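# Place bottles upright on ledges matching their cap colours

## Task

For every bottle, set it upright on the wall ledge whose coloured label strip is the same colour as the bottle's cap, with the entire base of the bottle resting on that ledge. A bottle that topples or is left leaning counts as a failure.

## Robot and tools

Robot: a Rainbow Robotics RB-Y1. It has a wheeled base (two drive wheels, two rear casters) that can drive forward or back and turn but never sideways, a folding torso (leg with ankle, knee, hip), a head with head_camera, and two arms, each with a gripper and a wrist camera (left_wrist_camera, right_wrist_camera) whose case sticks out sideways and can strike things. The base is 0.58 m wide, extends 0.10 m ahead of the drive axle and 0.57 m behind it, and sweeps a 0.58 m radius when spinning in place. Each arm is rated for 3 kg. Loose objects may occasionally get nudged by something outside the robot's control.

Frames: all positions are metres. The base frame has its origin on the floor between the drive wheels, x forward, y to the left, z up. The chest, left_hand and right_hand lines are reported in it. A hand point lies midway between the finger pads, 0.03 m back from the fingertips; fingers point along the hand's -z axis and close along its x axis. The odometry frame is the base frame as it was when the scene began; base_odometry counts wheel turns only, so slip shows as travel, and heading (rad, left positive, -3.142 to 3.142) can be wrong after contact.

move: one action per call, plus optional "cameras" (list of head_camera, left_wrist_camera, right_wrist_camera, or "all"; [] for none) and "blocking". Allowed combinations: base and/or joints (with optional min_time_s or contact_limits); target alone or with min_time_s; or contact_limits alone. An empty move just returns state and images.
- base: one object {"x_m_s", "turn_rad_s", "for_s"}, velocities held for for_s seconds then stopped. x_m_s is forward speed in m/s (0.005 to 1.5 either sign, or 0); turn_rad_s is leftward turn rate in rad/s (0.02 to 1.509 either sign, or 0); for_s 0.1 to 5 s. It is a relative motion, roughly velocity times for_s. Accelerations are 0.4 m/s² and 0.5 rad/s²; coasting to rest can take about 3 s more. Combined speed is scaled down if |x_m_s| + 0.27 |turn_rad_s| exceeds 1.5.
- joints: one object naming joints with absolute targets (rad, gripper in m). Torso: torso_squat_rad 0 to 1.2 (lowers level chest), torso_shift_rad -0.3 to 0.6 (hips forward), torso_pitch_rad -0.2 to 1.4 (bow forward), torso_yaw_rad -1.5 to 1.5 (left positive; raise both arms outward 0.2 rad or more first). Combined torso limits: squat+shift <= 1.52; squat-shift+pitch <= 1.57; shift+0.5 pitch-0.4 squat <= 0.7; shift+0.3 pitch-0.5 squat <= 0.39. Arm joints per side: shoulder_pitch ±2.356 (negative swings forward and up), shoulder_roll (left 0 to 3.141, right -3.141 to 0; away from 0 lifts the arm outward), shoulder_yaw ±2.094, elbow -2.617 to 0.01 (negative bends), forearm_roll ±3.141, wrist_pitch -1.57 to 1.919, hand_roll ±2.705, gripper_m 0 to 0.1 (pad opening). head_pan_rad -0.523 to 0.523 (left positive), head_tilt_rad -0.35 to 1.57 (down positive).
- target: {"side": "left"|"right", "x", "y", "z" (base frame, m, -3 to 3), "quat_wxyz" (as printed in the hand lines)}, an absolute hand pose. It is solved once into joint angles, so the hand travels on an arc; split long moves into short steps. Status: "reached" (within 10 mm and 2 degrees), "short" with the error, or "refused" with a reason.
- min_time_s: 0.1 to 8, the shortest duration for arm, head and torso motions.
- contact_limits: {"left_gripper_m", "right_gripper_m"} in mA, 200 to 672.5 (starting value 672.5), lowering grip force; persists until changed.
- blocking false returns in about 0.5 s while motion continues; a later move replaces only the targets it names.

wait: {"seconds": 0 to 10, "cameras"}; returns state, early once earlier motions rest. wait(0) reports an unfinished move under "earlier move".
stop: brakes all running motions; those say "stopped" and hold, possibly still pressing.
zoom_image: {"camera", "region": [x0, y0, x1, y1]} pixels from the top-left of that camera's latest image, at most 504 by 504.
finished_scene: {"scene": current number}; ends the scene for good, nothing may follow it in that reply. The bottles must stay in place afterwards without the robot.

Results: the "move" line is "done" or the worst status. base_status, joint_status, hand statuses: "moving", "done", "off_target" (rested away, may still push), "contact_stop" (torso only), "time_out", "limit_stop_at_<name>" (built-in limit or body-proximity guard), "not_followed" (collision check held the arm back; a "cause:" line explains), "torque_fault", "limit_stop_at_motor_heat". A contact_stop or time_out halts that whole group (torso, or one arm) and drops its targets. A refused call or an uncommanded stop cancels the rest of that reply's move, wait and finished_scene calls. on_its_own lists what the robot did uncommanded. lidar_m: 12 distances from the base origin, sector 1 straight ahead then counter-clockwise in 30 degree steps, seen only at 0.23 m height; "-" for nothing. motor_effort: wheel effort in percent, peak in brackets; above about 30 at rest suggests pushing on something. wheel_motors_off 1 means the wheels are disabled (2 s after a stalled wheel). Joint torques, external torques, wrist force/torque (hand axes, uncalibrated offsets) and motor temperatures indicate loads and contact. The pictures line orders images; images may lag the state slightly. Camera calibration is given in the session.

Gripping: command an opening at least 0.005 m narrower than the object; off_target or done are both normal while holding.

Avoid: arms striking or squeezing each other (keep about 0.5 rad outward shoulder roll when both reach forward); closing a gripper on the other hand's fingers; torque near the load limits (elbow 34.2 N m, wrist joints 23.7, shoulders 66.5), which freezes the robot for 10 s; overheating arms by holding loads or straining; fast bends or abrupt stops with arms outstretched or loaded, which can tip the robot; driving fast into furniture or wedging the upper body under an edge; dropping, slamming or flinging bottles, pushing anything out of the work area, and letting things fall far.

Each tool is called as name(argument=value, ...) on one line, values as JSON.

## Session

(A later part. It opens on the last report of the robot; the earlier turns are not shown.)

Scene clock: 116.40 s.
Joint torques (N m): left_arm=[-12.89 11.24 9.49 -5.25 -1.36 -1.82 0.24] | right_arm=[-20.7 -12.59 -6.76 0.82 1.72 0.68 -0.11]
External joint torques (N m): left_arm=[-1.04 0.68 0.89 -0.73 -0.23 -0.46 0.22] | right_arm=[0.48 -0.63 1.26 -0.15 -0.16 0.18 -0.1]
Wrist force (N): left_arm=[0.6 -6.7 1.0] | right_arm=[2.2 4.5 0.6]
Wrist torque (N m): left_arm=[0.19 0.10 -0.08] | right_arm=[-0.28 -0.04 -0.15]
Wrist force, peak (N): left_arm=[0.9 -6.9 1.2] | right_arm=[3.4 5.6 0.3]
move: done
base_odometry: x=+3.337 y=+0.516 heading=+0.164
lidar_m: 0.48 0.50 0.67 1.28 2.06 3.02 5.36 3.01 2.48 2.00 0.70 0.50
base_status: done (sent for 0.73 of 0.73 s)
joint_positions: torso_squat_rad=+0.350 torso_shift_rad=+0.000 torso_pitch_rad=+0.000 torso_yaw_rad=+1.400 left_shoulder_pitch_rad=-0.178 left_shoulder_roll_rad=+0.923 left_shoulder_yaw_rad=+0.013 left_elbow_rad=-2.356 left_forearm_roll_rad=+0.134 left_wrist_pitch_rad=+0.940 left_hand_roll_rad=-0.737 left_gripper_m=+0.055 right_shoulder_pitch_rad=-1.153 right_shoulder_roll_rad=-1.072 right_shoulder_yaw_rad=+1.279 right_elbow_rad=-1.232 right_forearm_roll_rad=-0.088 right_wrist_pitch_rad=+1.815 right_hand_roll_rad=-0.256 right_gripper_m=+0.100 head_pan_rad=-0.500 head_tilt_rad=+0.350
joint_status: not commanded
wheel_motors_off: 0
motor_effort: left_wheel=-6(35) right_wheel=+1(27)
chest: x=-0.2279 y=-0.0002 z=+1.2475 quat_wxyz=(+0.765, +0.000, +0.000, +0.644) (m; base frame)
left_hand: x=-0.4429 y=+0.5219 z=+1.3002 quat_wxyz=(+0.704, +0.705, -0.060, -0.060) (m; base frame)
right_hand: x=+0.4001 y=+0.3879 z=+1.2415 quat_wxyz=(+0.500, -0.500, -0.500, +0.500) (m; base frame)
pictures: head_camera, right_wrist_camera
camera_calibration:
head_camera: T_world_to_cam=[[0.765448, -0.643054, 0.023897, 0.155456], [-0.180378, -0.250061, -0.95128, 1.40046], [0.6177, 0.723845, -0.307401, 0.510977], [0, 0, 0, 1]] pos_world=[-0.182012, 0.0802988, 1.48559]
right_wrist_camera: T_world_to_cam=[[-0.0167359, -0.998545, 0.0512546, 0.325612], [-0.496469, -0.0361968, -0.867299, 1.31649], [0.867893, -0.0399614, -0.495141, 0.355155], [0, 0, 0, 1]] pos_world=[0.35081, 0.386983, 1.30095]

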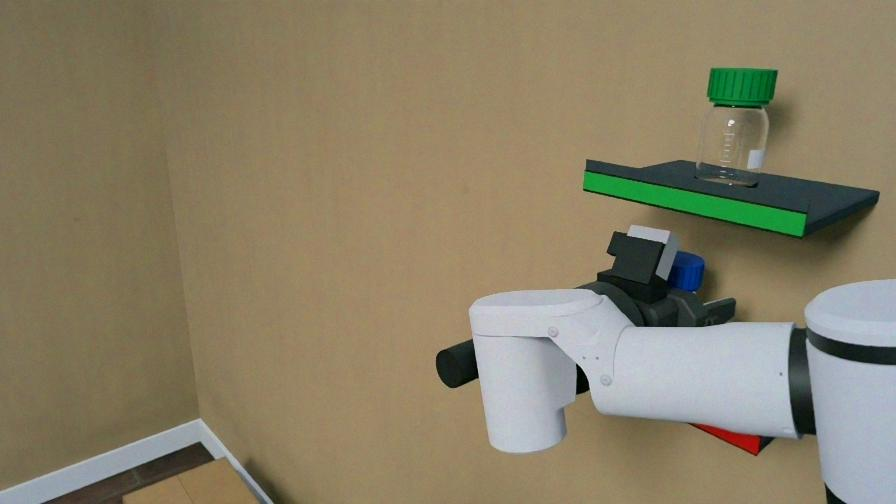

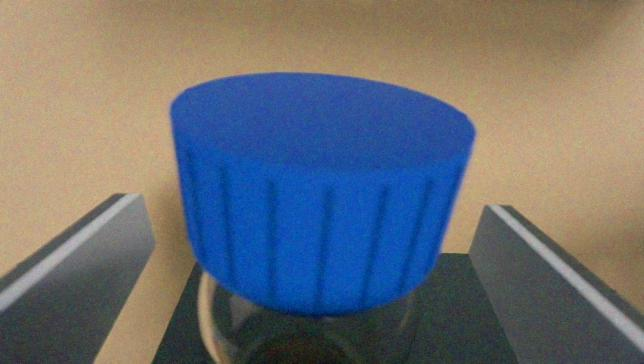

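move(joints={"right_gripper_m": 0.045})

move(target={"side":"right","x":0.398,"y":0.388,"z":1.2775,"quat_wxyz":[0.4056,-0.5792,-0.5792,0.4056]}, min_time_s=0.8, cameras=["right_wrist_camera", "head_camera"])

Scene clock: 118.07 s.
Joint torques (N m): left_arm=[-12.96 11.09 9.29 -5.25 -1.28 -1.68 0.36] | right_arm=[-20.68 -12.76 -6.23 0.98 1.7 0.65 -0.02]
External joint torques (N m): left_arm=[-1.11 0.53 0.69 -0.72 -0.15 -0.32 0.34] | right_arm=[0.5 -0.8 1.8 0 -0.18 0.15 -0.01]
Wrist force (N): left_arm=[0.7 -6.7 1.0] | right_arm=[3.4 5.3 1.7]
Wrist torque (N m): left_arm=[0.20 0.08 -0.07] | right_arm=[-0.32 0.10 -0.12]
Wrist force, peak (N): left_arm=[1.1 -6.9 1.2] | right_arm=[3.6 6.3 1.1]
move: off_target
base_odometry: x=+3.337 y=+0.516 heading=+0.164
lidar_m: 0.48 0.50 0.68 1.28 2.07 3.02 5.36 3.02 2.48 2.00 0.70 0.51
base_status: not commanded
joint_positions: torso_squat_rad=+0.350 torso_shift_rad=+0.000 torso_pitch_rad=+0.000 torso_yaw_rad=+1.400 left_shoulder_pitch_rad=-0.178 left_shoulder_roll_rad=+0.923 left_shoulder_yaw_rad=+0.013 left_elbow_rad=-2.356 left_forearm_roll_rad=+0.134 left_wrist_pitch_rad=+0.940 left_hand_roll_rad=-0.737 left_gripper_m=+0.055 right_shoulder_pitch_rad=-1.153 right_shoulder_roll_rad=-1.072 right_shoulder_yaw_rad=+1.279 right_elbow_rad=-1.232 right_forearm_roll_rad=-0.088 right_wrist_pitch_rad=+1.815 right_hand_roll_rad=-0.256 right_gripper_m=+0.055 head_pan_rad=-0.500 head_tilt_rad=+0.350
joint_status: right_gripper_m off_target (ended at +0.055, target +0.045)
wheel_motors_off: 0
motor_effort: left_wheel=-6(7) right_wheel=+2(3)
chest: x=-0.2279 y=-0.0002 z=+1.2475 quat_wxyz=(+0.765, +0.000, +0.000, +0.644) (m; base frame)
left_hand: x=-0.4429 y=+0.5219 z=+1.3002 quat_wxyz=(+0.704, +0.705, -0.060, -0.060) (m; base frame)
right_hand: x=+0.4001 y=+0.3879 z=+1.2415 quat_wxyz=(+0.500, -0.500, -0.500, +0.500) (m; base frame)
pictures: none

Scene clock: 119.20 s.
Joint torques (N m): left_arm=[-12.89 11.53 9.78 -5.21 -1.36 -1.69 0.32] | right_arm=[-23.28 -13.32 -4.86 2.61 1.78 1.02 -0.05]
External joint torques (N m): left_arm=[-1.04 0.97 1.18 -0.69 -0.23 -0.33 0.31] | right_arm=[-1.78 -1.4 2.29 0.63 0.14 0.42 -0.05]
Wrist force (N): left_arm=[0.7 -6.6 1.1] | right_arm=[3.2 4.6 3.4]
Wrist torque (N m): left_arm=[0.18 0.10 -0.08] | right_arm=[-0.08 0.10 -0.12]
Wrist force, peak (N): left_arm=[1.2 -6.9 1.4] | right_arm=[3.8 6.1 3.5]
move: done
base_odometry: x=+3.337 y=+0.516 heading=+0.164
lidar_m: 0.48 0.50 0.68 1.29 2.06 3.02 5.36 3.02 2.48 2.01 0.71 0.50
base_status: not commanded
joint_positions: torso_squat_rad=+0.350 torso_shift_rad=+0.000 torso_pitch_rad=+0.000 torso_yaw_rad=+1.400 left_shoulder_pitch_rad=-0.178 left_shoulder_roll_rad=+0.923 left_shoulder_yaw_rad=+0.013 left_elbow_rad=-2.356 left_forearm_roll_rad=+0.134 left_wrist_pitch_rad=+0.940 left_hand_roll_rad=-0.737 left_gripper_m=+0.055 right_shoulder_pitch_rad=-1.163 right_shoulder_roll_rad=-1.018 right_shoulder_yaw_rad=+1.445 right_elbow_rad=-1.115 right_forearm_roll_rad=+0.160 right_wrist_pitch_rad=+1.856 right_hand_roll_rad=-0.323 right_gripper_m=+0.055 head_pan_rad=-0.500 head_tilt_rad=+0.350
joint_status: all done
wheel_motors_off: 0
motor_effort: left_wheel=-7(7) right_wheel=+2(2)
chest: x=-0.2279 y=-0.0002 z=+1.2475 quat_wxyz=(+0.765, +0.000, +0.000, +0.644) (m; base frame)
left_hand: x=-0.4429 y=+0.5219 z=+1.3002 quat_wxyz=(+0.704, +0.705, -0.060, -0.060) (m; base frame)
right_hand: x=+0.3980 y=+0.3879 z=+1.2773 quat_wxyz=(+0.406, -0.579, -0.579, +0.406) (m; base frame)
right_hand_status: reached (checked arc, planned for 0.8 s): 0 mm and 0.0 deg off.
pictures: head_camera, right_wrist_camera
camera_calibration:
head_camera: T_world_to_cam=[[0.765448, -0.643054, 0.023897, 0.155532], [-0.180378, -0.250061, -0.95128, 1.40045], [0.6177, 0.723845, -0.307401, 0.511039], [0, 0, 0, 1]] pos_world=[-0.182112, 0.0802988, 1.48559]
right_wrist_camera: T_world_to_cam=[[-0.0331578, -0.998527, 0.0429449, 0.340872], [-0.170286, -0.0366961, -0.984711, 1.36686], [0.984837, -0.0399638, -0.168818, -0.0887194], [0, 0, 0, 1]] pos_world=[0.331433, 0.386983, 1.31634]

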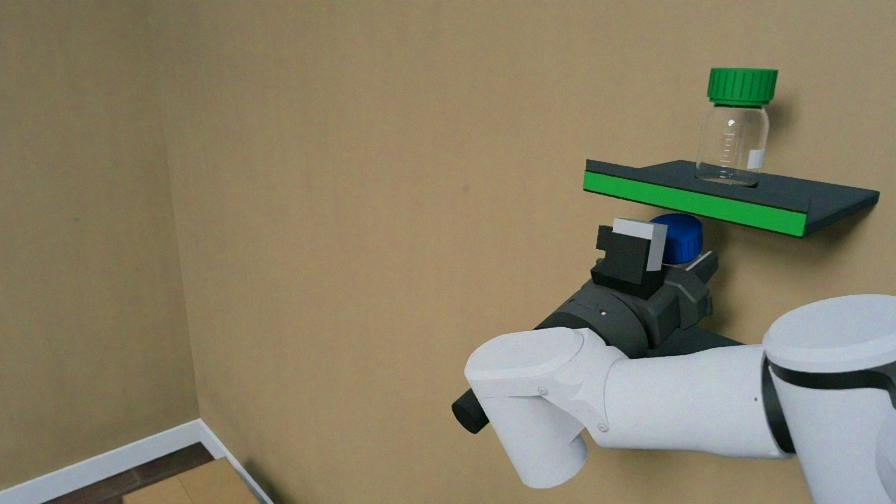

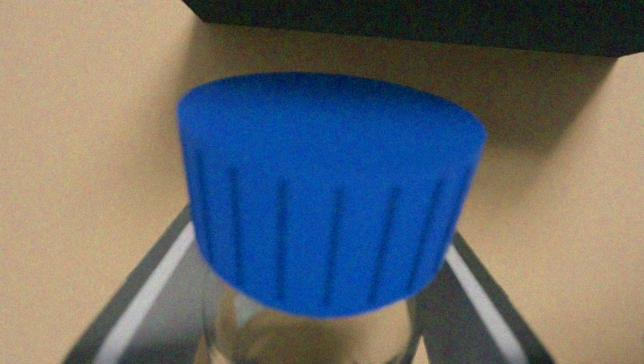

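move(base={"x_m_s": -0.27, "for_s": 0.733}, cameras=["head_camera"])

Scene clock: 121.53 s.
Joint torques (N m): left_arm=[-13.07 11.35 9.43 -5.31 -1.32 -1.79 0.24] | right_arm=[-21.89 -14.77 -5.71 2.38 1.77 0.91 0.07]
External joint torques (N m): left_arm=[-1.22 0.79 0.83 -0.78 -0.19 -0.43 0.23] | right_arm=[-0.38 -2.85 1.44 0.4 0.13 0.31 0.08]
Wrist force (N): left_arm=[1.2 -6.6 1.0] | right_arm=[3.0 5.5 3.9]
Wrist torque (N m): left_arm=[0.18 0.14 -0.08] | right_arm=[-0.18 0.07 -0.08]
Wrist force, peak (N): left_arm=[1.6 -6.9 0.7] | right_arm=[4.2 5.9 4.6]
move: done
base_odometry: x=+3.142 y=+0.483 heading=+0.164
lidar_m: 0.67 0.70 0.96 1.31 1.99 2.87 5.16 2.87 2.46 2.38 0.99 0.71
base_status: done (sent for 0.73 of 0.73 s)
joint_positions: torso_squat_rad=+0.350 torso_shift_rad=+0.000 torso_pitch_rad=+0.000 torso_yaw_rad=+1.400 left_shoulder_pitch_rad=-0.178 left_shoulder_roll_rad=+0.923 left_shoulder_yaw_rad=+0.013 left_elbow_rad=-2.356 left_forearm_roll_rad=+0.134 left_wrist_pitch_rad=+0.940 left_hand_roll_rad=-0.737 left_gripper_m=+0.055 right_shoulder_pitch_rad=-1.163 right_shoulder_roll_rad=-1.018 right_shoulder_yaw_rad=+1.445 right_elbow_rad=-1.115 right_forearm_roll_rad=+0.160 right_wrist_pitch_rad=+1.856 right_hand_roll_rad=-0.323 right_gripper_m=+0.055 head_pan_rad=-0.500 head_tilt_rad=+0.350
joint_status: not commanded
wheel_motors_off: 0
motor_effort: left_wheel=-4(30) right_wheel=+0(26)
chest: x=-0.2280 y=-0.0002 z=+1.2475 quat_wxyz=(+0.765, +0.000, +0.000, +0.644) (m; base frame)
left_hand: x=-0.4430 y=+0.5219 z=+1.3002 quat_wxyz=(+0.704, +0.705, -0.060, -0.060) (m; base frame)
right_hand: x=+0.3978 y=+0.3880 z=+1.2774 quat_wxyz=(+0.406, -0.579, -0.579, +0.406) (m; base frame)
pictures: head_camera
camera_calibration:
head_camera: T_world_to_cam=[[0.765428, -0.643071, 0.0240667, 0.155355], [-0.180191, -0.250078, -0.951311, 1.40051], [0.617779, 0.723823, -0.307292, 0.510955], [0, 0, 0, 1]] pos_world=[-0.182212, 0.080299, 1.48559]

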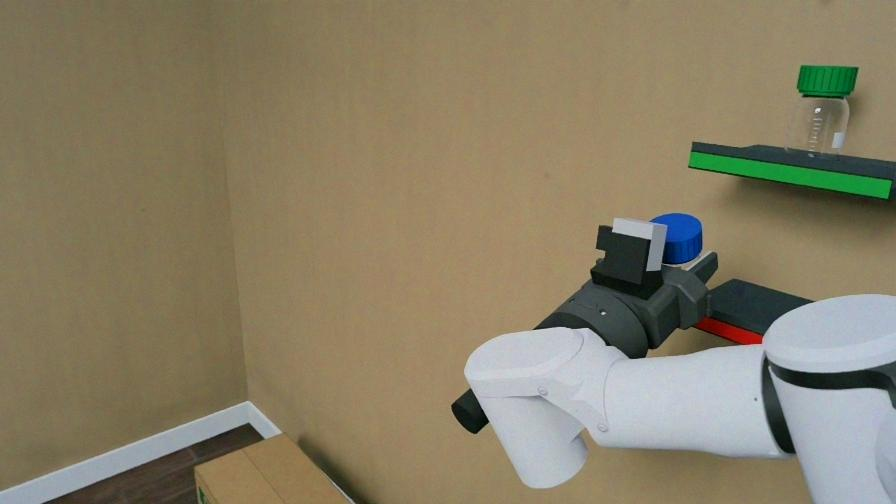

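move(target={"side":"right","x":0.205,"y":0.424,"z":1.36,"quat_wxyz":[0.29,-0.29,-0.645,0.645]}, min_time_s=0.8)

move(joints={"torso_yaw_rad":0.0,"head_pan_rad":-0.45,"head_tilt_rad":0.35}, min_time_s=1.7)

move(target={"side":"right","x":0.38,"y":-0.461,"z":1.286,"quat_wxyz":[0.4056,-0.5792,-0.5792,0.4056]}, min_time_s=0.8, cameras=["right_wrist_camera", "head_camera"])

Scene clock: 124.60 s.
Joint torques (N m): left_arm=[-13.15 11.4 9.52 -5.23 -1.4 -1.78 0.26] | right_arm=[-17.4 -9 -9.42 1.52 2.27 0.01 -0.11]
External joint torques (N m): left_arm=[-1.3 0.84 0.92 -0.7 -0.27 -0.42 0.24] | right_arm=[-0.55 -0.86 0.71 0.29 0.34 -0.08 -0.1]
Wrist force (N): left_arm=[1.1 -6.8 0.9] | right_arm=[3.4 6.3 0.7]
Wrist torque (N m): left_arm=[0.20 0.14 -0.10] | right_arm=[-0.31 0.12 -0.26]
Wrist force, peak (N): left_arm=[1.1 -7.0 1.1] | right_arm=[3.2 6.9 4.3]
move: done
base_odometry: x=+3.142 y=+0.483 heading=+0.164
lidar_m: 0.67 0.71 0.95 1.31 2.00 2.87 5.16 2.87 2.46 2.39 0.99 0.70
base_status: not commanded
joint_positions: torso_squat_rad=+0.350 torso_shift_rad=+0.000 torso_pitch_rad=+0.000 torso_yaw_rad=+1.400 left_shoulder_pitch_rad=-0.178 left_shoulder_roll_rad=+0.923 left_shoulder_yaw_rad=+0.013 left_elbow_rad=-2.356 left_forearm_roll_rad=+0.134 left_wrist_pitch_rad=+0.940 left_hand_roll_rad=-0.737 left_gripper_m=+0.055 right_shoulder_pitch_rad=-1.303 right_shoulder_roll_rad=-1.313 right_shoulder_yaw_rad=+1.125 right_elbow_rad=-2.127 right_forearm_roll_rad=-0.143 right_wrist_pitch_rad=+1.819 right_hand_roll_rad=-0.047 right_gripper_m=+0.055 head_pan_rad=-0.500 head_tilt_rad=+0.350
joint_status: all done
wheel_motors_off: 0
motor_effort: left_wheel=-6(6) right_wheel=+1(1)
chest: x=-0.2280 y=-0.0002 z=+1.2475 quat_wxyz=(+0.765, +0.000, +0.000, +0.644) (m; base frame)
left_hand: x=-0.4429 y=+0.5219 z=+1.3002 quat_wxyz=(+0.704, +0.705, -0.060, -0.060) (m; base frame)
right_hand: x=+0.2044 y=+0.4238 z=+1.3600 quat_wxyz=(+0.290, -0.291, -0.646, +0.643) (m; base frame)
right_hand_status: reached (checked arc, planned for 1.2 s): 1 mm and 0.2 deg off.
pictures: none

Scene clock: 126.90 s.
Joint torques (N m): left_arm=[-12.69 11.27 9.38 -5.31 -1.36 -1.6 0.36] | right_arm=[-17.23 -9.09 -9.26 1.06 2.24 0.01 -0.03]
External joint torques (N m): left_arm=[-0.86 0.72 0.78 -0.76 -0.23 -0.24 0.35] | right_arm=[-0.39 -0.92 0.88 -0.16 0.31 -0.08 -0.02]
Wrist force (N): left_arm=[1.1 -6.7 1.1] | right_arm=[3.5 6.4 0.5]
Wrist torque (N m): left_arm=[0.20 0.13 -0.09] | right_arm=[-0.30 0.10 -0.29]
Wrist force, peak (N): left_arm=[1.4 -6.9 0.7] | right_arm=[4.8 6.6 0.0]
move: done
base_odometry: x=+3.142 y=+0.483 heading=+0.164
lidar_m: 0.67 0.70 0.95 1.31 2.00 2.87 5.16 2.88 2.47 2.39 0.99 0.70
base_status: not commanded
joint_positions: torso_squat_rad=+0.350 torso_shift_rad=+0.000 torso_pitch_rad=+0.000 torso_yaw_rad=+0.000 left_shoulder_pitch_rad=-0.178 left_shoulder_roll_rad=+0.923 left_shoulder_yaw_rad=+0.013 left_elbow_rad=-2.356 left_forearm_roll_rad=+0.134 left_wrist_pitch_rad=+0.940 left_hand_roll_rad=-0.737 left_gripper_m=+0.055 right_shoulder_pitch_rad=-1.303 right_shoulder_roll_rad=-1.313 right_shoulder_yaw_rad=+1.125 right_elbow_rad=-2.127 right_forearm_roll_rad=-0.143 right_wrist_pitch_rad=+1.819 right_hand_roll_rad=-0.047 right_gripper_m=+0.055 head_pan_rad=-0.450 head_tilt_rad=+0.350
joint_status: all done
wheel_motors_off: 0
motor_effort: left_wheel=-9(10) right_wheel=+0(2)
chest: x=-0.2279 y=-0.0002 z=+1.2475 quat_wxyz=(+1.000, +0.000, +0.000, +0.000) (m; base frame)
left_hand: x=+0.2501 y=+0.3003 z=+1.3000 quat_wxyz=(+0.500, +0.501, -0.499, -0.500) (m; base frame)
right_hand: x=+0.2635 y=-0.3545 z=+1.3594 quat_wxyz=(+0.637, -0.639, -0.306, +0.305) (m; base frame)
pictures: none

Scene clock: 128.77 s.
Joint torques (N m): left_arm=[-12.82 11.19 9.28 -5.21 -1.41 -1.7 0.29] | right_arm=[-19.9 -16.86 -9.74 1.47 -0.21 2.52 0.06]
External joint torques (N m): left_arm=[-0.99 0.64 0.69 -0.67 -0.28 -0.34 0.27] | right_arm=[-1.29 -1.8 0.42 -0.22 -0.18 0.68 0.06]
Wrist force (N): left_arm=[1.0 -6.7 1.1] | right_arm=[2.9 5.3 4.0]
Wrist torque (N m): left_arm=[0.21 0.12 -0.10] | right_arm=[-0.20 0.07 -0.15]
Wrist force, peak (N): left_arm=[0.9 -6.9 1.0] | right_arm=[2.8 8.7 4.9]
move: done
base_odometry: x=+3.142 y=+0.483 heading=+0.164
lidar_m: 0.68 0.71 0.95 1.31 1.99 2.86 5.16 2.87 2.46 2.39 0.98 0.71
base_status: not commanded
joint_positions: torso_squat_rad=+0.350 torso_shift_rad=+0.000 torso_pitch_rad=+0.000 torso_yaw_rad=+0.000 left_shoulder_pitch_rad=-0.178 left_shoulder_roll_rad=+0.923 left_shoulder_yaw_rad=+0.013 left_elbow_rad=-2.356 left_forearm_roll_rad=+0.134 left_wrist_pitch_rad=+0.940 left_hand_roll_rad=-0.737 left_gripper_m=+0.055 right_shoulder_pitch_rad=-0.941 right_shoulder_roll_rad=-1.313 right_shoulder_yaw_rad=+1.285 right_elbow_rad=-1.204 right_forearm_roll_rad=+1.312 right_wrist_pitch_rad=+0.756 right_hand_roll_rad=-1.439 right_gripper_m=+0.055 head_pan_rad=-0.450 head_tilt_rad=+0.350
joint_status: all done
wheel_motors_off: 0
motor_effort: left_wheel=-8(9) right_wheel=+1(1)
chest: x=-0.2280 y=-0.0002 z=+1.2475 quat_wxyz=(+1.000, +0.000, +0.000, +0.000) (m; base frame)
left_hand: x=+0.2500 y=+0.3003 z=+1.3001 quat_wxyz=(+0.500, +0.501, -0.499, -0.500) (m; base frame)
right_hand: x=+0.3798 y=-0.4607 z=+1.2854 quat_wxyz=(+0.408, -0.579, -0.577, +0.406) (m; base frame)
right_hand_status: reached (checked arc, planned for 1.1 s): 1 mm and 0.3 deg off.
pictures: head_camera, right_wrist_camera
camera_calibration:
head_camera: T_world_to_cam=[[-0.459935, -0.887633, 0.0238407, -0.124794], [-0.284159, 0.121696, -0.951023, 1.37666], [0.841257, -0.444183, -0.308201, 0.56226], [0, 0, 0, 1]] pos_world=[-0.139213, -0.0285588, 1.48549]
right_wrist_camera: T_world_to_cam=[[-0.0368168, -0.998413, 0.0426155, -0.505509], [-0.174308, -0.0355747, -0.984048, 1.3417], [0.984003, -0.0436577, -0.172721, -0.0996565], [0, 0, 0, 1]] pos_world=[0.313321, -0.461327, 1.32463]

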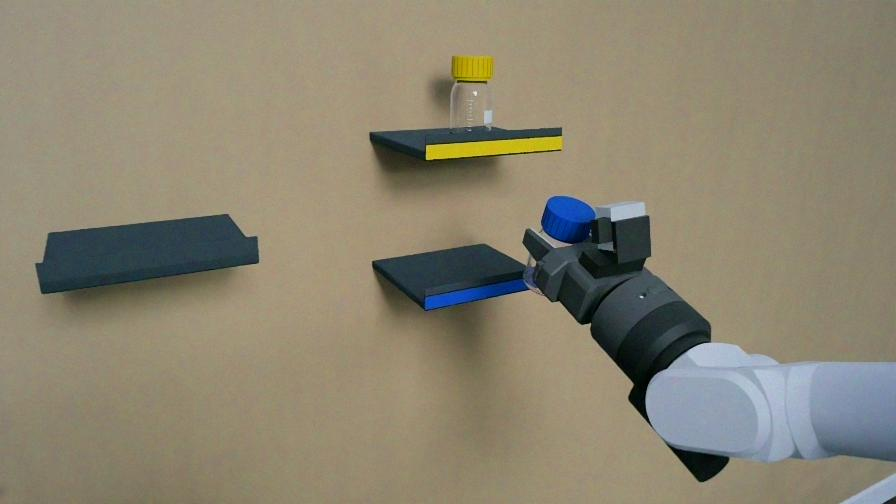

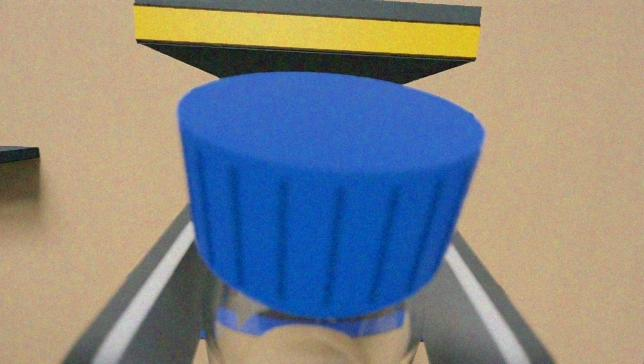

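move(target={"side":"left","x":0.384,"y":0.345,"z":1.277,"quat_wxyz":[0.38,0.5963,-0.5963,-0.38]}, min_time_s=0.8, cameras=["left_wrist_camera"])

Scene clock: 130.97 s.
Joint torques (N m): left_arm=[-19.8 11.99 4.65 -10.77 0.32 -1.28 0.23] | right_arm=[-19.7 -17.1 -9.65 1.8 -0.02 2.35 0.13]
External joint torques (N m): left_arm=[-0.64 2.08 1.13 -0.69 0.05 -0.1 0.21] | right_arm=[-1.1 -2.04 0.5 0.1 0 0.51 0.14]
Wrist force (N): left_arm=[0.8 -6.0 4.0] | right_arm=[3.3 5.9 3.5]
Wrist torque (N m): left_arm=[0.17 0.08 0.01] | right_arm=[-0.25 0.12 -0.12]
Wrist force, peak (N): left_arm=[1.8 -9.0 1.7] | right_arm=[3.0 6.9 3.1]
move: done
base_odometry: x=+3.142 y=+0.483 heading=+0.164
lidar_m: 0.68 0.70 0.96 1.31 1.99 2.87 5.16 2.87 2.46 2.38 0.99 0.71
base_status: not commanded
joint_positions: torso_squat_rad=+0.350 torso_shift_rad=+0.000 torso_pitch_rad=+0.000 torso_yaw_rad=+0.000 left_shoulder_pitch_rad=-0.481 left_shoulder_roll_rad=+0.388 left_shoulder_yaw_rad=+0.192 left_elbow_rad=-1.401 left_forearm_roll_rad=-0.489 left_wrist_pitch_rad=-0.107 left_hand_roll_rad=-0.739 left_gripper_m=+0.055 right_shoulder_pitch_rad=-0.941 right_shoulder_roll_rad=-1.313 right_shoulder_yaw_rad=+1.285 right_elbow_rad=-1.204 right_forearm_roll_rad=+1.312 right_wrist_pitch_rad=+0.756 right_hand_roll_rad=-1.439 right_gripper_m=+0.055 head_pan_rad=-0.450 head_tilt_rad=+0.350
joint_status: all done
wheel_motors_off: 0
motor_effort: left_wheel=-8(8) right_wheel=+0(1)
chest: x=-0.2280 y=-0.0002 z=+1.2475 quat_wxyz=(+1.000, +0.000, +0.000, +0.000) (m; base frame)
left_hand: x=+0.3840 y=+0.3446 z=+1.2768 quat_wxyz=(+0.380, +0.596, -0.596, -0.381) (m; base frame)
left_hand_status: reached (checked arc, planned for 1.1 s): 0 mm and 0.1 deg off.
right_hand: x=+0.3798 y=-0.4606 z=+1.2854 quat_wxyz=(+0.408, -0.579, -0.577, +0.406) (m; base frame)
pictures: left_wrist_camera
camera_calibration:
left_wrist_camera: T_world_to_cam=[[-0.0313435, -0.999316, -0.0196147, 0.380367], [-0.0517114, 0.0212194, -0.998437, 1.31463], [0.99817, -0.0302802, -0.0523411, -0.23172], [0, 0, 0, 1]] pos_world=[0.311199, 0.345195, 1.30791]

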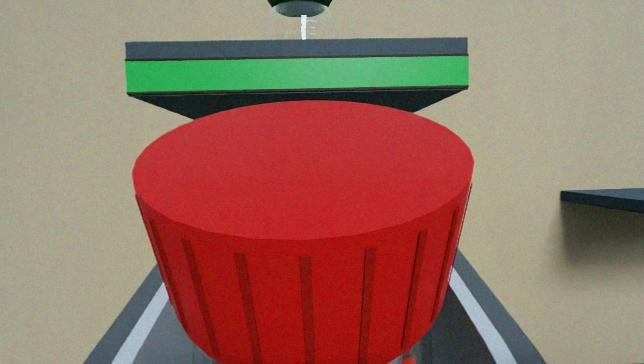

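move(base={"x_m_s": 0.27, "for_s": 0.733}, joints={"head_pan_rad":0.0,"head_tilt_rad":0.35}, cameras=["all"])

Scene clock: 133.70 s.
Joint torques (N m): left_arm=[-20.48 11.68 4.66 -10.76 0.42 -1.37 0.28] | right_arm=[-19.46 -17.32 -9.79 1.46 -0.12 2.3 0.31]
External joint torques (N m): left_arm=[-1.32 1.78 1.13 -0.68 0.14 -0.19 0.27] | right_arm=[-0.85 -2.26 0.36 -0.23 -0.1 0.46 0.32]
Wrist force (N): left_arm=[0.9 -5.9 4.4] | right_arm=[2.6 6.3 3.5]
Wrist torque (N m): left_arm=[0.17 0.09 0.01] | right_arm=[-0.31 0.06 -0.12]
Wrist force, peak (N): left_arm=[1.0 -6.5 4.2] | right_arm=[3.2 6.4 4.5]
move: done
base_odometry: x=+3.338 y=+0.516 heading=+0.164
lidar_m: 0.48 0.50 0.68 1.28 2.06 3.03 5.36 3.01 2.49 2.01 0.70 0.51
base_status: done (sent for 0.73 of 0.73 s)
joint_positions: torso_squat_rad=+0.350 torso_shift_rad=+0.000 torso_pitch_rad=+0.000 torso_yaw_rad=+0.000 left_shoulder_pitch_rad=-0.481 left_shoulder_roll_rad=+0.388 left_shoulder_yaw_rad=+0.192 left_elbow_rad=-1.401 left_forearm_roll_rad=-0.489 left_wrist_pitch_rad=-0.107 left_hand_roll_rad=-0.739 left_gripper_m=+0.055 right_shoulder_pitch_rad=-0.941 right_shoulder_roll_rad=-1.313 right_shoulder_yaw_rad=+1.285 right_elbow_rad=-1.204 right_forearm_roll_rad=+1.312 right_wrist_pitch_rad=+0.756 right_hand_roll_rad=-1.439 right_gripper_m=+0.055 head_pan_rad=+0.000 head_tilt_rad=+0.350
joint_status: all done
wheel_motors_off: 0
motor_effort: left_wheel=-5(32) right_wheel=+0(27)
chest: x=-0.2279 y=-0.0002 z=+1.2475 quat_wxyz=(+1.000, +0.000, +0.000, +0.000) (m; base frame)
left_hand: x=+0.3840 y=+0.3446 z=+1.2767 quat_wxyz=(+0.381, +0.596, -0.596, -0.381) (m; base frame)
right_hand: x=+0.3799 y=-0.4606 z=+1.2854 quat_wxyz=(+0.408, -0.579, -0.577, +0.406) (m; base frame)
pictures: head_camera, left_wrist_camera, right_wrist_camera
camera_calibration:
head_camera: T_world_to_cam=[[-0.0279894, -0.999325, 0.0237844, -0.035797], [-0.308591, -0.0139933, -0.951092, 1.37169], [0.950783, -0.0339602, -0.307991, 0.584576], [0, 0, 0, 1]] pos_world=[-0.133517, 0.00327392, 1.48549]
left_wrist_camera: T_world_to_cam=[[-0.0312494, -0.999319, -0.0196154, 0.380341], [-0.0520127, 0.0212242, -0.998421, 1.31461], [0.998157, -0.0301798, -0.0526405, -0.231463], [0, 0, 0, 1]] pos_world=[0.311298, 0.345195, 1.30781]
right_wrist_camera: T_world_to_cam=[[-0.036637, -0.998425, 0.0424835, -0.505392], [-0.174298, -0.0354762, -0.984054, 1.34177], [0.984011, -0.0434576, -0.172724, -0.0996625], [0, 0, 0, 1]] pos_world=[0.313421, -0.461326, 1.32463]

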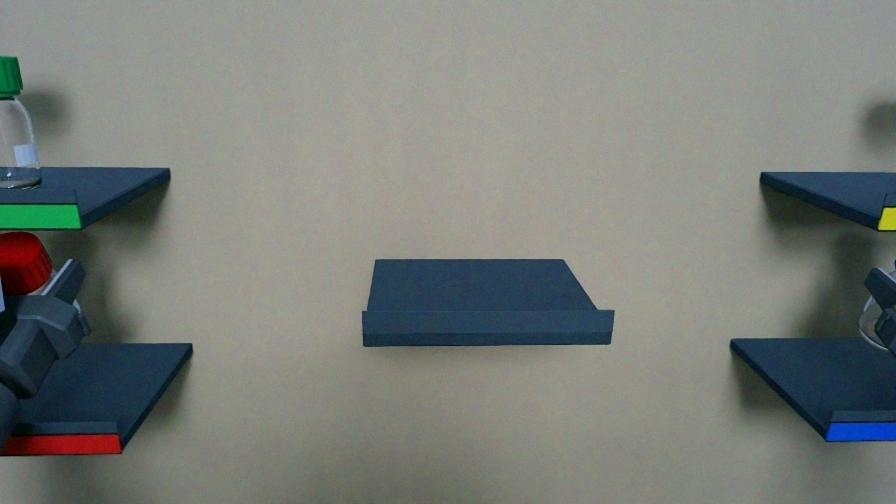

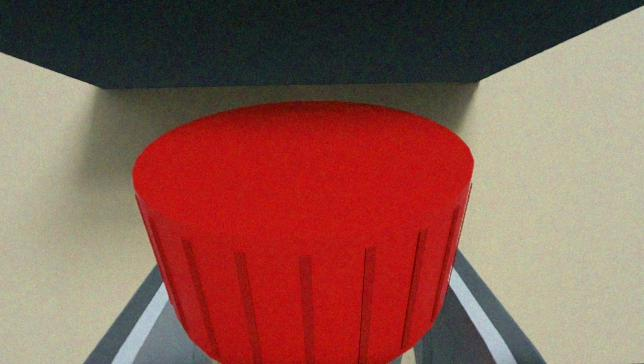

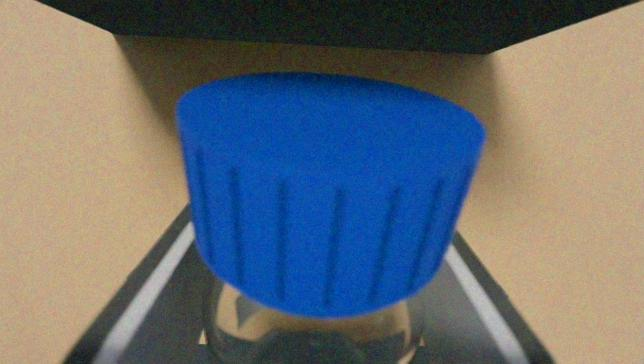

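move(target={"side":"right","x":0.384,"y":-0.461,"z":1.256,"quat_wxyz":[0.5,-0.5,-0.5,0.5]}, min_time_s=0.7)

move(target={"side":"left","x":0.389,"y":0.345,"z":1.245,"quat_wxyz":[0.5,0.5,-0.5,-0.5]}, min_time_s=0.7, cameras=["left_wrist_camera", "right_wrist_camera"])

Scene clock: 135.07 s.
Joint torques (N m): left_arm=[-20.8 11.85 4.89 -10.68 0.36 -1.46 0.07] | right_arm=[-19.18 -16.63 -8.53 1.79 -0.03 2.45 -0.04]
External joint torques (N m): left_arm=[-1.64 1.94 1.36 -0.6 0.09 -0.28 0.06] | right_arm=[-1.28 -2.45 2.33 -0.4 -0.03 0.56 -0.03]
Wrist force (N): left_arm=[0.9 -6.0 4.1] | right_arm=[3.2 6.5 -0.1]
Wrist torque (N m): left_arm=[0.17 0.12 0.03] | right_arm=[-0.36 0.11 -0.25]
Wrist force, peak (N): left_arm=[0.9 -6.2 4.5] | right_arm=[2.7 7.2 4.0]
move: done
base_odometry: x=+3.338 y=+0.516 heading=+0.164
lidar_m: 0.48 0.50 0.68 1.28 2.06 3.02 5.35 3.02 2.48 2.02 0.70 0.51
base_status: not commanded
joint_positions: torso_squat_rad=+0.350 torso_shift_rad=+0.000 torso_pitch_rad=+0.000 torso_yaw_rad=+0.000 left_shoulder_pitch_rad=-0.481 left_shoulder_roll_rad=+0.388 left_shoulder_yaw_rad=+0.192 left_elbow_rad=-1.401 left_forearm_roll_rad=-0.489 left_wrist_pitch_rad=-0.107 left_hand_roll_rad=-0.739 left_gripper_m=+0.055 right_shoulder_pitch_rad=-1.029 right_shoulder_roll_rad=-1.437 right_shoulder_yaw_rad=+1.320 right_elbow_rad=-1.325 right_forearm_roll_rad=+1.087 right_wrist_pitch_rad=+0.364 right_hand_roll_rad=-1.283 right_gripper_m=+0.055 head_pan_rad=+0.000 head_tilt_rad=+0.350
joint_status: all done
wheel_motors_off: 0
motor_effort: left_wheel=-5(5) right_wheel=+2(2)
chest: x=-0.2279 y=-0.0002 z=+1.2475 quat_wxyz=(+1.000, +0.000, +0.000, +0.000) (m; base frame)
left_hand: x=+0.3840 y=+0.3447 z=+1.2767 quat_wxyz=(+0.381, +0.596, -0.596, -0.381) (m; base frame)
right_hand: x=+0.3838 y=-0.4608 z=+1.2557 quat_wxyz=(+0.497, -0.497, -0.504, +0.502) (m; base frame)
right_hand_status: reached (checked arc, planned for 0.7 s): 0 mm and 0.6 deg off.
pictures: none

Scene clock: 136.70 s.
Joint torques (N m): left_arm=[-20.87 14.09 10.65 -7.07 -1.08 -1.58 0.31] | right_arm=[-19.17 -15.92 -9.4 2.14 0.05 2.25 -0.02]
External joint torques (N m): left_arm=[-2.35 1.13 0.31 -1.16 -0.43 -0.47 0.29] | right_arm=[-1.27 -1.74 1.47 -0.05 0.05 0.36 -0.01]
Wrist force (N): left_arm=[1.0 -6.9 0.9] | right_arm=[3.3 5.4 0.0]
Wrist torque (N m): left_arm=[0.22 0.08 -0.09] | right_arm=[-0.26 0.15 -0.32]
Wrist force, peak (N): left_arm=[3.0 -35.3 13.5] | right_arm=[4.1 6.8 0.3]
move: done
base_odometry: x=+3.338 y=+0.516 heading=+0.164
lidar_m: 0.48 0.50 0.69 1.28 2.07 3.03 5.35 3.02 2.48 2.02 0.71 0.51
base_status: not commanded
joint_positions: torso_squat_rad=+0.350 torso_shift_rad=+0.000 torso_pitch_rad=+0.000 torso_yaw_rad=+0.000 left_shoulder_pitch_rad=-0.516 left_shoulder_roll_rad=+0.913 left_shoulder_yaw_rad=-0.293 left_elbow_rad=-1.607 left_forearm_roll_rad=-0.012 left_wrist_pitch_rad=+0.468 left_hand_roll_rad=-0.583 left_gripper_m=+0.055 right_shoulder_pitch_rad=-1.029 right_shoulder_roll_rad=-1.437 right_shoulder_yaw_rad=+1.320 right_elbow_rad=-1.325 right_forearm_roll_rad=+1.087 right_wrist_pitch_rad=+0.364 right_hand_roll_rad=-1.283 right_gripper_m=+0.055 head_pan_rad=+0.000 head_tilt_rad=+0.350
joint_status: all done
wheel_motors_off: 0
motor_effort: left_wheel=-5(5) right_wheel=+3(4)
chest: x=-0.2279 y=-0.0002 z=+1.2475 quat_wxyz=(+1.000, +0.000, +0.000, +0.000) (m; base frame)
left_hand: x=+0.3885 y=+0.3459 z=+1.2446 quat_wxyz=(+0.500, +0.502, -0.500, -0.498) (m; base frame)
left_hand_status: reached (checked arc, planned for 0.8 s): 1 mm and 0.3 deg off.
right_hand: x=+0.3838 y=-0.4607 z=+1.2557 quat_wxyz=(+0.497, -0.497, -0.504, +0.502) (m; base frame)
pictures: left_wrist_camera, right_wrist_camera
camera_calibration:
left_wrist_camera: T_world_to_cam=[[-0.0312665, -0.999496, -0.00540941, 0.363463], [-0.46359, 0.0192964, -0.88584, 1.30316], [0.885498, -0.0251893, -0.46396, 0.316373], [0, 0, 0, 1]] pos_world=[0.33535, 0.346103, 1.30315]
right_wrist_camera: T_world_to_cam=[[-0.00569998, -0.998721, 0.0502356, -0.525854], [-0.494462, -0.0408503, -0.868239, 1.28827], [0.869181, -0.0297886, -0.493597, 0.344649], [0, 0, 0, 1]] pos_world=[0.334439, -0.462289, 1.31506]

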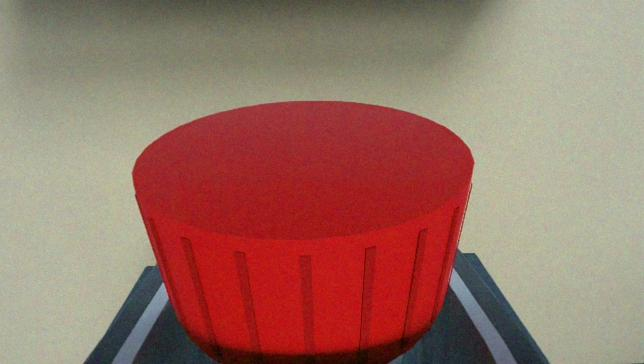

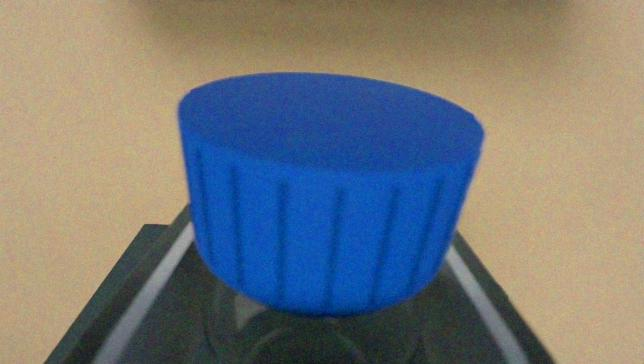

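move(target={"side":"right","x":0.384,"y":-0.461,"z":1.2505,"quat_wxyz":[0.5,-0.5,-0.5,0.5]}, min_time_s=0.3)

move(target={"side":"left","x":0.389,"y":0.345,"z":1.239,"quat_wxyz":[0.5,0.5,-0.5,-0.5]}, min_time_s=0.3)

Scene clock: 138.00 s.
Joint torques (N m): left_arm=[-20.34 13.86 10.41 -7.16 -1.15 -1.43 0.3] | right_arm=[-17.66 -15.94 -8.34 2.19 -0.12 2.24 0.07]
External joint torques (N m): left_arm=[-1.83 0.91 0.07 -1.24 -0.51 -0.32 0.28] | right_arm=[0.29 -1.75 2.48 0 -0.15 0.37 0.07]
Wrist force (N): left_arm=[1.2 -6.5 0.9] | right_arm=[3.4 6.7 0.2]
Wrist torque (N m): left_arm=[0.17 0.13 -0.09] | right_arm=[-0.36 0.13 -0.25]
Wrist force, peak (N): left_arm=[1.2 -7.0 1.1] | right_arm=[3.3 7.2 0.5]
move: done
base_odometry: x=+3.338 y=+0.516 heading=+0.164
lidar_m: 0.48 0.50 0.68 1.28 2.07 3.03 5.35 3.02 2.48 2.01 0.70 0.51
base_status: not commanded
joint_positions: torso_squat_rad=+0.350 torso_shift_rad=+0.000 torso_pitch_rad=+0.000 torso_yaw_rad=+0.000 left_shoulder_pitch_rad=-0.516 left_shoulder_roll_rad=+0.913 left_shoulder_yaw_rad=-0.293 left_elbow_rad=-1.607 left_forearm_roll_rad=-0.012 left_wrist_pitch_rad=+0.468 left_hand_roll_rad=-0.583 left_gripper_m=+0.055 right_shoulder_pitch_rad=-1.027 right_shoulder_roll_rad=-1.429 right_shoulder_yaw_rad=+1.329 right_elbow_rad=-1.326 right_forearm_roll_rad=+1.058 right_wrist_pitch_rad=+0.379 right_hand_roll_rad=-1.255 right_gripper_m=+0.055 head_pan_rad=+0.000 head_tilt_rad=+0.350
joint_status: all done
wheel_motors_off: 0
motor_effort: left_wheel=-5(5) right_wheel=+3(4)
chest: x=-0.2279 y=-0.0002 z=+1.2475 quat_wxyz=(+1.000, +0.000, +0.000, +0.000) (m; base frame)
left_hand: x=+0.3885 y=+0.3458 z=+1.2446 quat_wxyz=(+0.500, +0.502, -0.500, -0.498) (m; base frame)
right_hand: x=+0.3839 y=-0.4611 z=+1.2506 quat_wxyz=(+0.500, -0.500, -0.500, +0.500) (m; base frame)
right_hand_status: reached (checked arc, planned for 0.3 s): 0 mm and 0.1 deg off.
pictures: none

Scene clock: 138.63 s.
Joint torques (N m): left_arm=[-19.46 12.96 9.29 -5.66 -1.09 -1.56 0.05] | right_arm=[-17.19 -15.86 -8.85 2.37 0.08 2.35 0.16]
External joint torques (N m): left_arm=[-0.95 0.04 -1.01 0.33 -0.47 -0.45 0.04] | right_arm=[0.76 -1.68 1.97 0.18 0.04 0.48 0.17]
Wrist force (N): left_arm=[1.1 -6.6 1.0] | right_arm=[3.1 5.9 0.7]
Wrist torque (N m): left_arm=[0.20 0.12 -0.06] | right_arm=[-0.24 0.03 -0.24]
Wrist force, peak (N): left_arm=[0.9 -7.1 1.1] | right_arm=[3.8 6.4 0.3]
move: done
base_odometry: x=+3.338 y=+0.516 heading=+0.164
lidar_m: 0.48 0.50 0.68 1.28 2.07 3.02 5.35 3.02 2.48 2.02 0.71 0.51
base_status: not commanded
joint_positions: torso_squat_rad=+0.350 torso_shift_rad=+0.000 torso_pitch_rad=+0.000 torso_yaw_rad=+0.000 left_shoulder_pitch_rad=-0.511 left_shoulder_roll_rad=+0.907 left_shoulder_yaw_rad=-0.296 left_elbow_rad=-1.599 left_forearm_roll_rad=-0.016 left_wrist_pitch_rad=+0.456 left_hand_roll_rad=-0.583 left_gripper_m=+0.055 right_shoulder_pitch_rad=-1.027 right_shoulder_roll_rad=-1.429 right_shoulder_yaw_rad=+1.329 right_elbow_rad=-1.326 right_forearm_roll_rad=+1.058 right_wrist_pitch_rad=+0.379 right_hand_roll_rad=-1.255 right_gripper_m=+0.055 head_pan_rad=+0.000 head_tilt_rad=+0.350
joint_status: all done
wheel_motors_off: 0
motor_effort: left_wheel=-5(5) right_wheel=+3(4)
chest: x=-0.2279 y=-0.0002 z=+1.2475 quat_wxyz=(+1.000, +0.000, +0.000, +0.000) (m; base frame)
left_hand: x=+0.3889 y=+0.3451 z=+1.2393 quat_wxyz=(+0.500, +0.500, -0.500, -0.500) (m; base frame)
left_hand_status: reached (checked arc, planned for 0.3 s): 0 mm and 0.0 deg off.
right_hand: x=+0.3839 y=-0.4611 z=+1.2506 quat_wxyz=(+0.500, -0.500, -0.500, +0.500) (m; base frame)
pictures: none

move(target={"side":"right","x":0.384,"y":-0.461,"z":1.2465,"quat_wxyz":[0.5,-0.5,-0.5,0.5]}, min_time_s=0.3)

move(target={"side":"left","x":0.389,"y":0.345,"z":1.2355,"quat_wxyz":[0.5,0.5,-0.5,-0.5]}, min_time_s=0.3)

Scene clock: 139.53 s.
Joint torques (N m): left_arm=[-19.17 13.09 9.55 -5.89 -0.95 -1.59 0.28] | right_arm=[-17.4 -15.4 -8.76 2.47 0.17 2.51 -0.19]
External joint torques (N m): left_arm=[-0.65 0.17 -0.76 0.1 -0.32 -0.47 0.26] | right_arm=[0.58 -1.15 2.03 0.3 0.13 0.63 -0.18]
Wrist force (N): left_arm=[0.9 -6.6 1.0] | right_arm=[3.0 6.0 0.5]
Wrist torque (N m): left_arm=[0.19 0.10 -0.09] | right_arm=[-0.29 0.09 -0.10]
Wrist force, peak (N): left_arm=[1.0 -6.9 0.9] | right_arm=[3.3 6.9 0.8]
move: done
base_odometry: x=+3.338 y=+0.516 heading=+0.164
lidar_m: 0.48 0.50 0.68 1.28 2.07 3.02 5.36 3.01 2.49 2.02 0.71 0.51
base_status: not commanded
joint_positions: torso_squat_rad=+0.350 torso_shift_rad=+0.000 torso_pitch_rad=+0.000 torso_yaw_rad=+0.000 left_shoulder_pitch_rad=-0.511 left_shoulder_roll_rad=+0.907 left_shoulder_yaw_rad=-0.296 left_elbow_rad=-1.599 left_forearm_roll_rad=-0.016 left_wrist_pitch_rad=+0.456 left_hand_roll_rad=-0.583 left_gripper_m=+0.055 right_shoulder_pitch_rad=-1.021 right_shoulder_roll_rad=-1.423 right_shoulder_yaw_rad=+1.331 right_elbow_rad=-1.323 right_forearm_roll_rad=+1.061 right_wrist_pitch_rad=+0.387 right_hand_roll_rad=-1.255 right_gripper_m=+0.055 head_pan_rad=+0.000 head_tilt_rad=+0.350
joint_status: all done
wheel_motors_off: 0
motor_effort: left_wheel=-5(5) right_wheel=+3(3)
chest: x=-0.2279 y=-0.0002 z=+1.2475 quat_wxyz=(+1.000, +0.000, +0.000, +0.000) (m; base frame)
left_hand: x=+0.3889 y=+0.3451 z=+1.2393 quat_wxyz=(+0.500, +0.500, -0.500, -0.500) (m; base frame)
right_hand: x=+0.3840 y=-0.4609 z=+1.2467 quat_wxyz=(+0.500, -0.500, -0.500, +0.500) (m; base frame)
right_hand_status: reached (checked arc, planned for 0.3 s): 0 mm and 0.0 deg off.
pictures: none

Scene clock: 140.17 s.
Joint torques (N m): left_arm=[-18.88 13.01 11.65 -5.41 -0.87 -1.44 0.32] | right_arm=[-17.5 -16.01 -8.23 2.38 0.2 2.26 -0.05]
External joint torques (N m): left_arm=[-0.38 0.13 1.41 0.67 -0.26 -0.32 0.31] | right_arm=[0.47 -1.76 2.56 0.21 0.17 0.39 -0.05]
Wrist force (N): left_arm=[1.1 -5.6 0.9] | right_arm=[3.1 6.5 0.2]
Wrist torque (N m): left_arm=[0.17 0.09 -0.07] | right_arm=[-0.35 0.10 -0.13]
Wrist force, peak (N): left_arm=[0.9 -6.9 1.0] | right_arm=[3.3 6.6 -0.2]
move: done
base_odometry: x=+3.338 y=+0.516 heading=+0.164
lidar_m: 0.48 0.49 0.69 1.28 2.06 3.02 5.35 3.01 2.48 2.01 0.71 0.51
base_status: not commanded
joint_positions: torso_squat_rad=+0.350 torso_shift_rad=+0.000 torso_pitch_rad=+0.000 torso_yaw_rad=+0.000 left_shoulder_pitch_rad=-0.506 left_shoulder_roll_rad=+0.898 left_shoulder_yaw_rad=-0.294 left_elbow_rad=-1.594 left_forearm_roll_rad=-0.026 left_wrist_pitch_rad=+0.449 left_hand_roll_rad=-0.582 left_gripper_m=+0.055 right_shoulder_pitch_rad=-1.021 right_shoulder_roll_rad=-1.423 right_shoulder_yaw_rad=+1.331 right_elbow_rad=-1.323 right_forearm_roll_rad=+1.061 right_wrist_pitch_rad=+0.387 right_hand_roll_rad=-1.255 right_gripper_m=+0.055 head_pan_rad=+0.000 head_tilt_rad=+0.350
joint_status: all done
wheel_motors_off: 0
motor_effort: left_wheel=-5(5) right_wheel=+4(4)
chest: x=-0.2279 y=-0.0002 z=+1.2475 quat_wxyz=(+1.000, +0.000, +0.000, +0.000) (m; base frame)
left_hand: x=+0.3890 y=+0.3449 z=+1.2357 quat_wxyz=(+0.500, +0.500, -0.500, -0.500) (m; base frame)
left_hand_status: reached (checked arc, planned for 0.3 s): 0 mm and 0.0 deg off.
right_hand: x=+0.3840 y=-0.4610 z=+1.2467 quat_wxyz=(+0.500, -0.500, -0.500, +0.500) (m; base frame)
pictures: none

move(target={"side":"right","x":0.384,"y":-0.461,"z":1.243,"quat_wxyz":[0.5,-0.5,-0.5,0.5]}, min_time_s=0.3)

move(target={"side":"left","x":0.389,"y":0.345,"z":1.233,"quat_wxyz":[0.5,0.5,-0.5,-0.5]}, min_time_s=0.3)

Scene clock: 142.37 s.
Joint torques (N m): left_arm=[-19.22 12.95 12.16 -5.6 -0.91 -1.58 0.31] | right_arm=[-11.86 -11.82 -6.98 1.96 -0.46 -0.08 -0.38]
External joint torques (N m): left_arm=[-0.72 0.08 1.92 0.47 -0.3 -0.47 0.3] | right_arm=[6.14 2.49 3.78 -0.2 -0.49 -1.96 -0.37]
Wrist force (N): left_arm=[1.1 -6.6 0.9] | right_arm=[4.0 -5.1 2.8]
Wrist torque (N m): left_arm=[0.20 0.12 -0.08] | right_arm=[-0.37 0.11 0.08]
Wrist force, peak (N): left_arm=[0.9 -7.0 1.0] | right_arm=[4.7 -6.6 3.1]
move: done
base_odometry: x=+3.338 y=+0.516 heading=+0.164
lidar_m: 0.48 0.50 0.68 1.28 2.07 3.02 5.36 3.01 2.48 2.02 0.69 0.51
base_status: not commanded
joint_positions: torso_squat_rad=+0.350 torso_shift_rad=+0.000 torso_pitch_rad=+0.000 torso_yaw_rad=+0.000 left_shoulder_pitch_rad=-0.506 left_shoulder_roll_rad=+0.898 left_shoulder_yaw_rad=-0.294 left_elbow_rad=-1.594 left_forearm_roll_rad=-0.026 left_wrist_pitch_rad=+0.449 left_hand_roll_rad=-0.582 left_gripper_m=+0.055 right_shoulder_pitch_rad=-1.016 right_shoulder_roll_rad=-1.418 right_shoulder_yaw_rad=+1.331 right_elbow_rad=-1.318 right_forearm_roll_rad=+1.069 right_wrist_pitch_rad=+0.394 right_hand_roll_rad=-1.262 right_gripper_m=+0.055 head_pan_rad=+0.000 head_tilt_rad=+0.350
joint_status: all done
wheel_motors_off: 0
motor_effort: left_wheel=-4(5) right_wheel=+3(4)
chest: x=-0.2281 y=-0.0002 z=+1.2475 quat_wxyz=(+1.000, +0.000, +0.000, +0.000) (m; base frame)
left_hand: x=+0.3888 y=+0.3449 z=+1.2358 quat_wxyz=(+0.500, +0.500, -0.500, -0.500) (m; base frame)
right_hand: x=+0.3839 y=-0.4611 z=+1.2448 quat_wxyz=(+0.499, -0.501, -0.500, +0.499) (m; base frame)
right_hand_status: reached (checked arc, planned for 0.3 s): 2 mm and 0.2 deg off.
pictures: none

Scene clock: 143.00 s.
Joint torques (N m): left_arm=[-14.59 10.45 8.11 -4.22 -0.29 -0.8 0.36] | right_arm=[-11.95 -12.23 -6.76 1.99 -0.37 -0.02 -0.44]
External joint torques (N m): left_arm=[3.92 -2.4 -2.09 1.92 0.31 0.32 0.35] | right_arm=[6.06 2.08 4 -0.17 -0.41 -1.9 -0.43]
Wrist force (N): left_arm=[-0.8 2.1 0.6] | right_arm=[3.7 -4.0 1.7]
Wrist torque (N m): left_arm=[0.16 0.10 -0.03] | right_arm=[-0.28 0.04 0.01]
Wrist force, peak (N): left_arm=[0.8 -6.7 0.8] | right_arm=[4.9 -5.1 3.5]
move: done
base_odometry: x=+3.338 y=+0.516 heading=+0.164
lidar_m: 0.48 0.50 0.68 1.28 2.07 3.02 5.36 3.02 2.48 2.01 0.71 0.51
base_status: not commanded
joint_positions: torso_squat_rad=+0.350 torso_shift_rad=+0.000 torso_pitch_rad=+0.000 torso_yaw_rad=+0.000 left_shoulder_pitch_rad=-0.503 left_shoulder_roll_rad=+0.893 left_shoulder_yaw_rad=-0.292 left_elbow_rad=-1.590 left_forearm_roll_rad=-0.033 left_wrist_pitch_rad=+0.444 left_hand_roll_rad=-0.582 left_gripper_m=+0.055 right_shoulder_pitch_rad=-1.016 right_shoulder_roll_rad=-1.418 right_shoulder_yaw_rad=+1.331 right_elbow_rad=-1.318 right_forearm_roll_rad=+1.069 right_wrist_pitch_rad=+0.394 right_hand_roll_rad=-1.262 right_gripper_m=+0.055 head_pan_rad=+0.000 head_tilt_rad=+0.350
joint_status: all done
wheel_motors_off: 0
motor_effort: left_wheel=-4(5) right_wheel=+3(4)
chest: x=-0.2282 y=-0.0002 z=+1.2475 quat_wxyz=(+1.000, +0.000, +0.000, +0.000) (m; base frame)
left_hand: x=+0.3890 y=+0.3450 z=+1.2345 quat_wxyz=(+0.499, +0.501, -0.500, -0.500) (m; base frame)
left_hand_status: reached (checked arc, planned for 0.3 s): 2 mm and 0.1 deg off.
right_hand: x=+0.3839 y=-0.4611 z=+1.2449 quat_wxyz=(+0.499, -0.501, -0.500, +0.499) (m; base frame)
pictures: none


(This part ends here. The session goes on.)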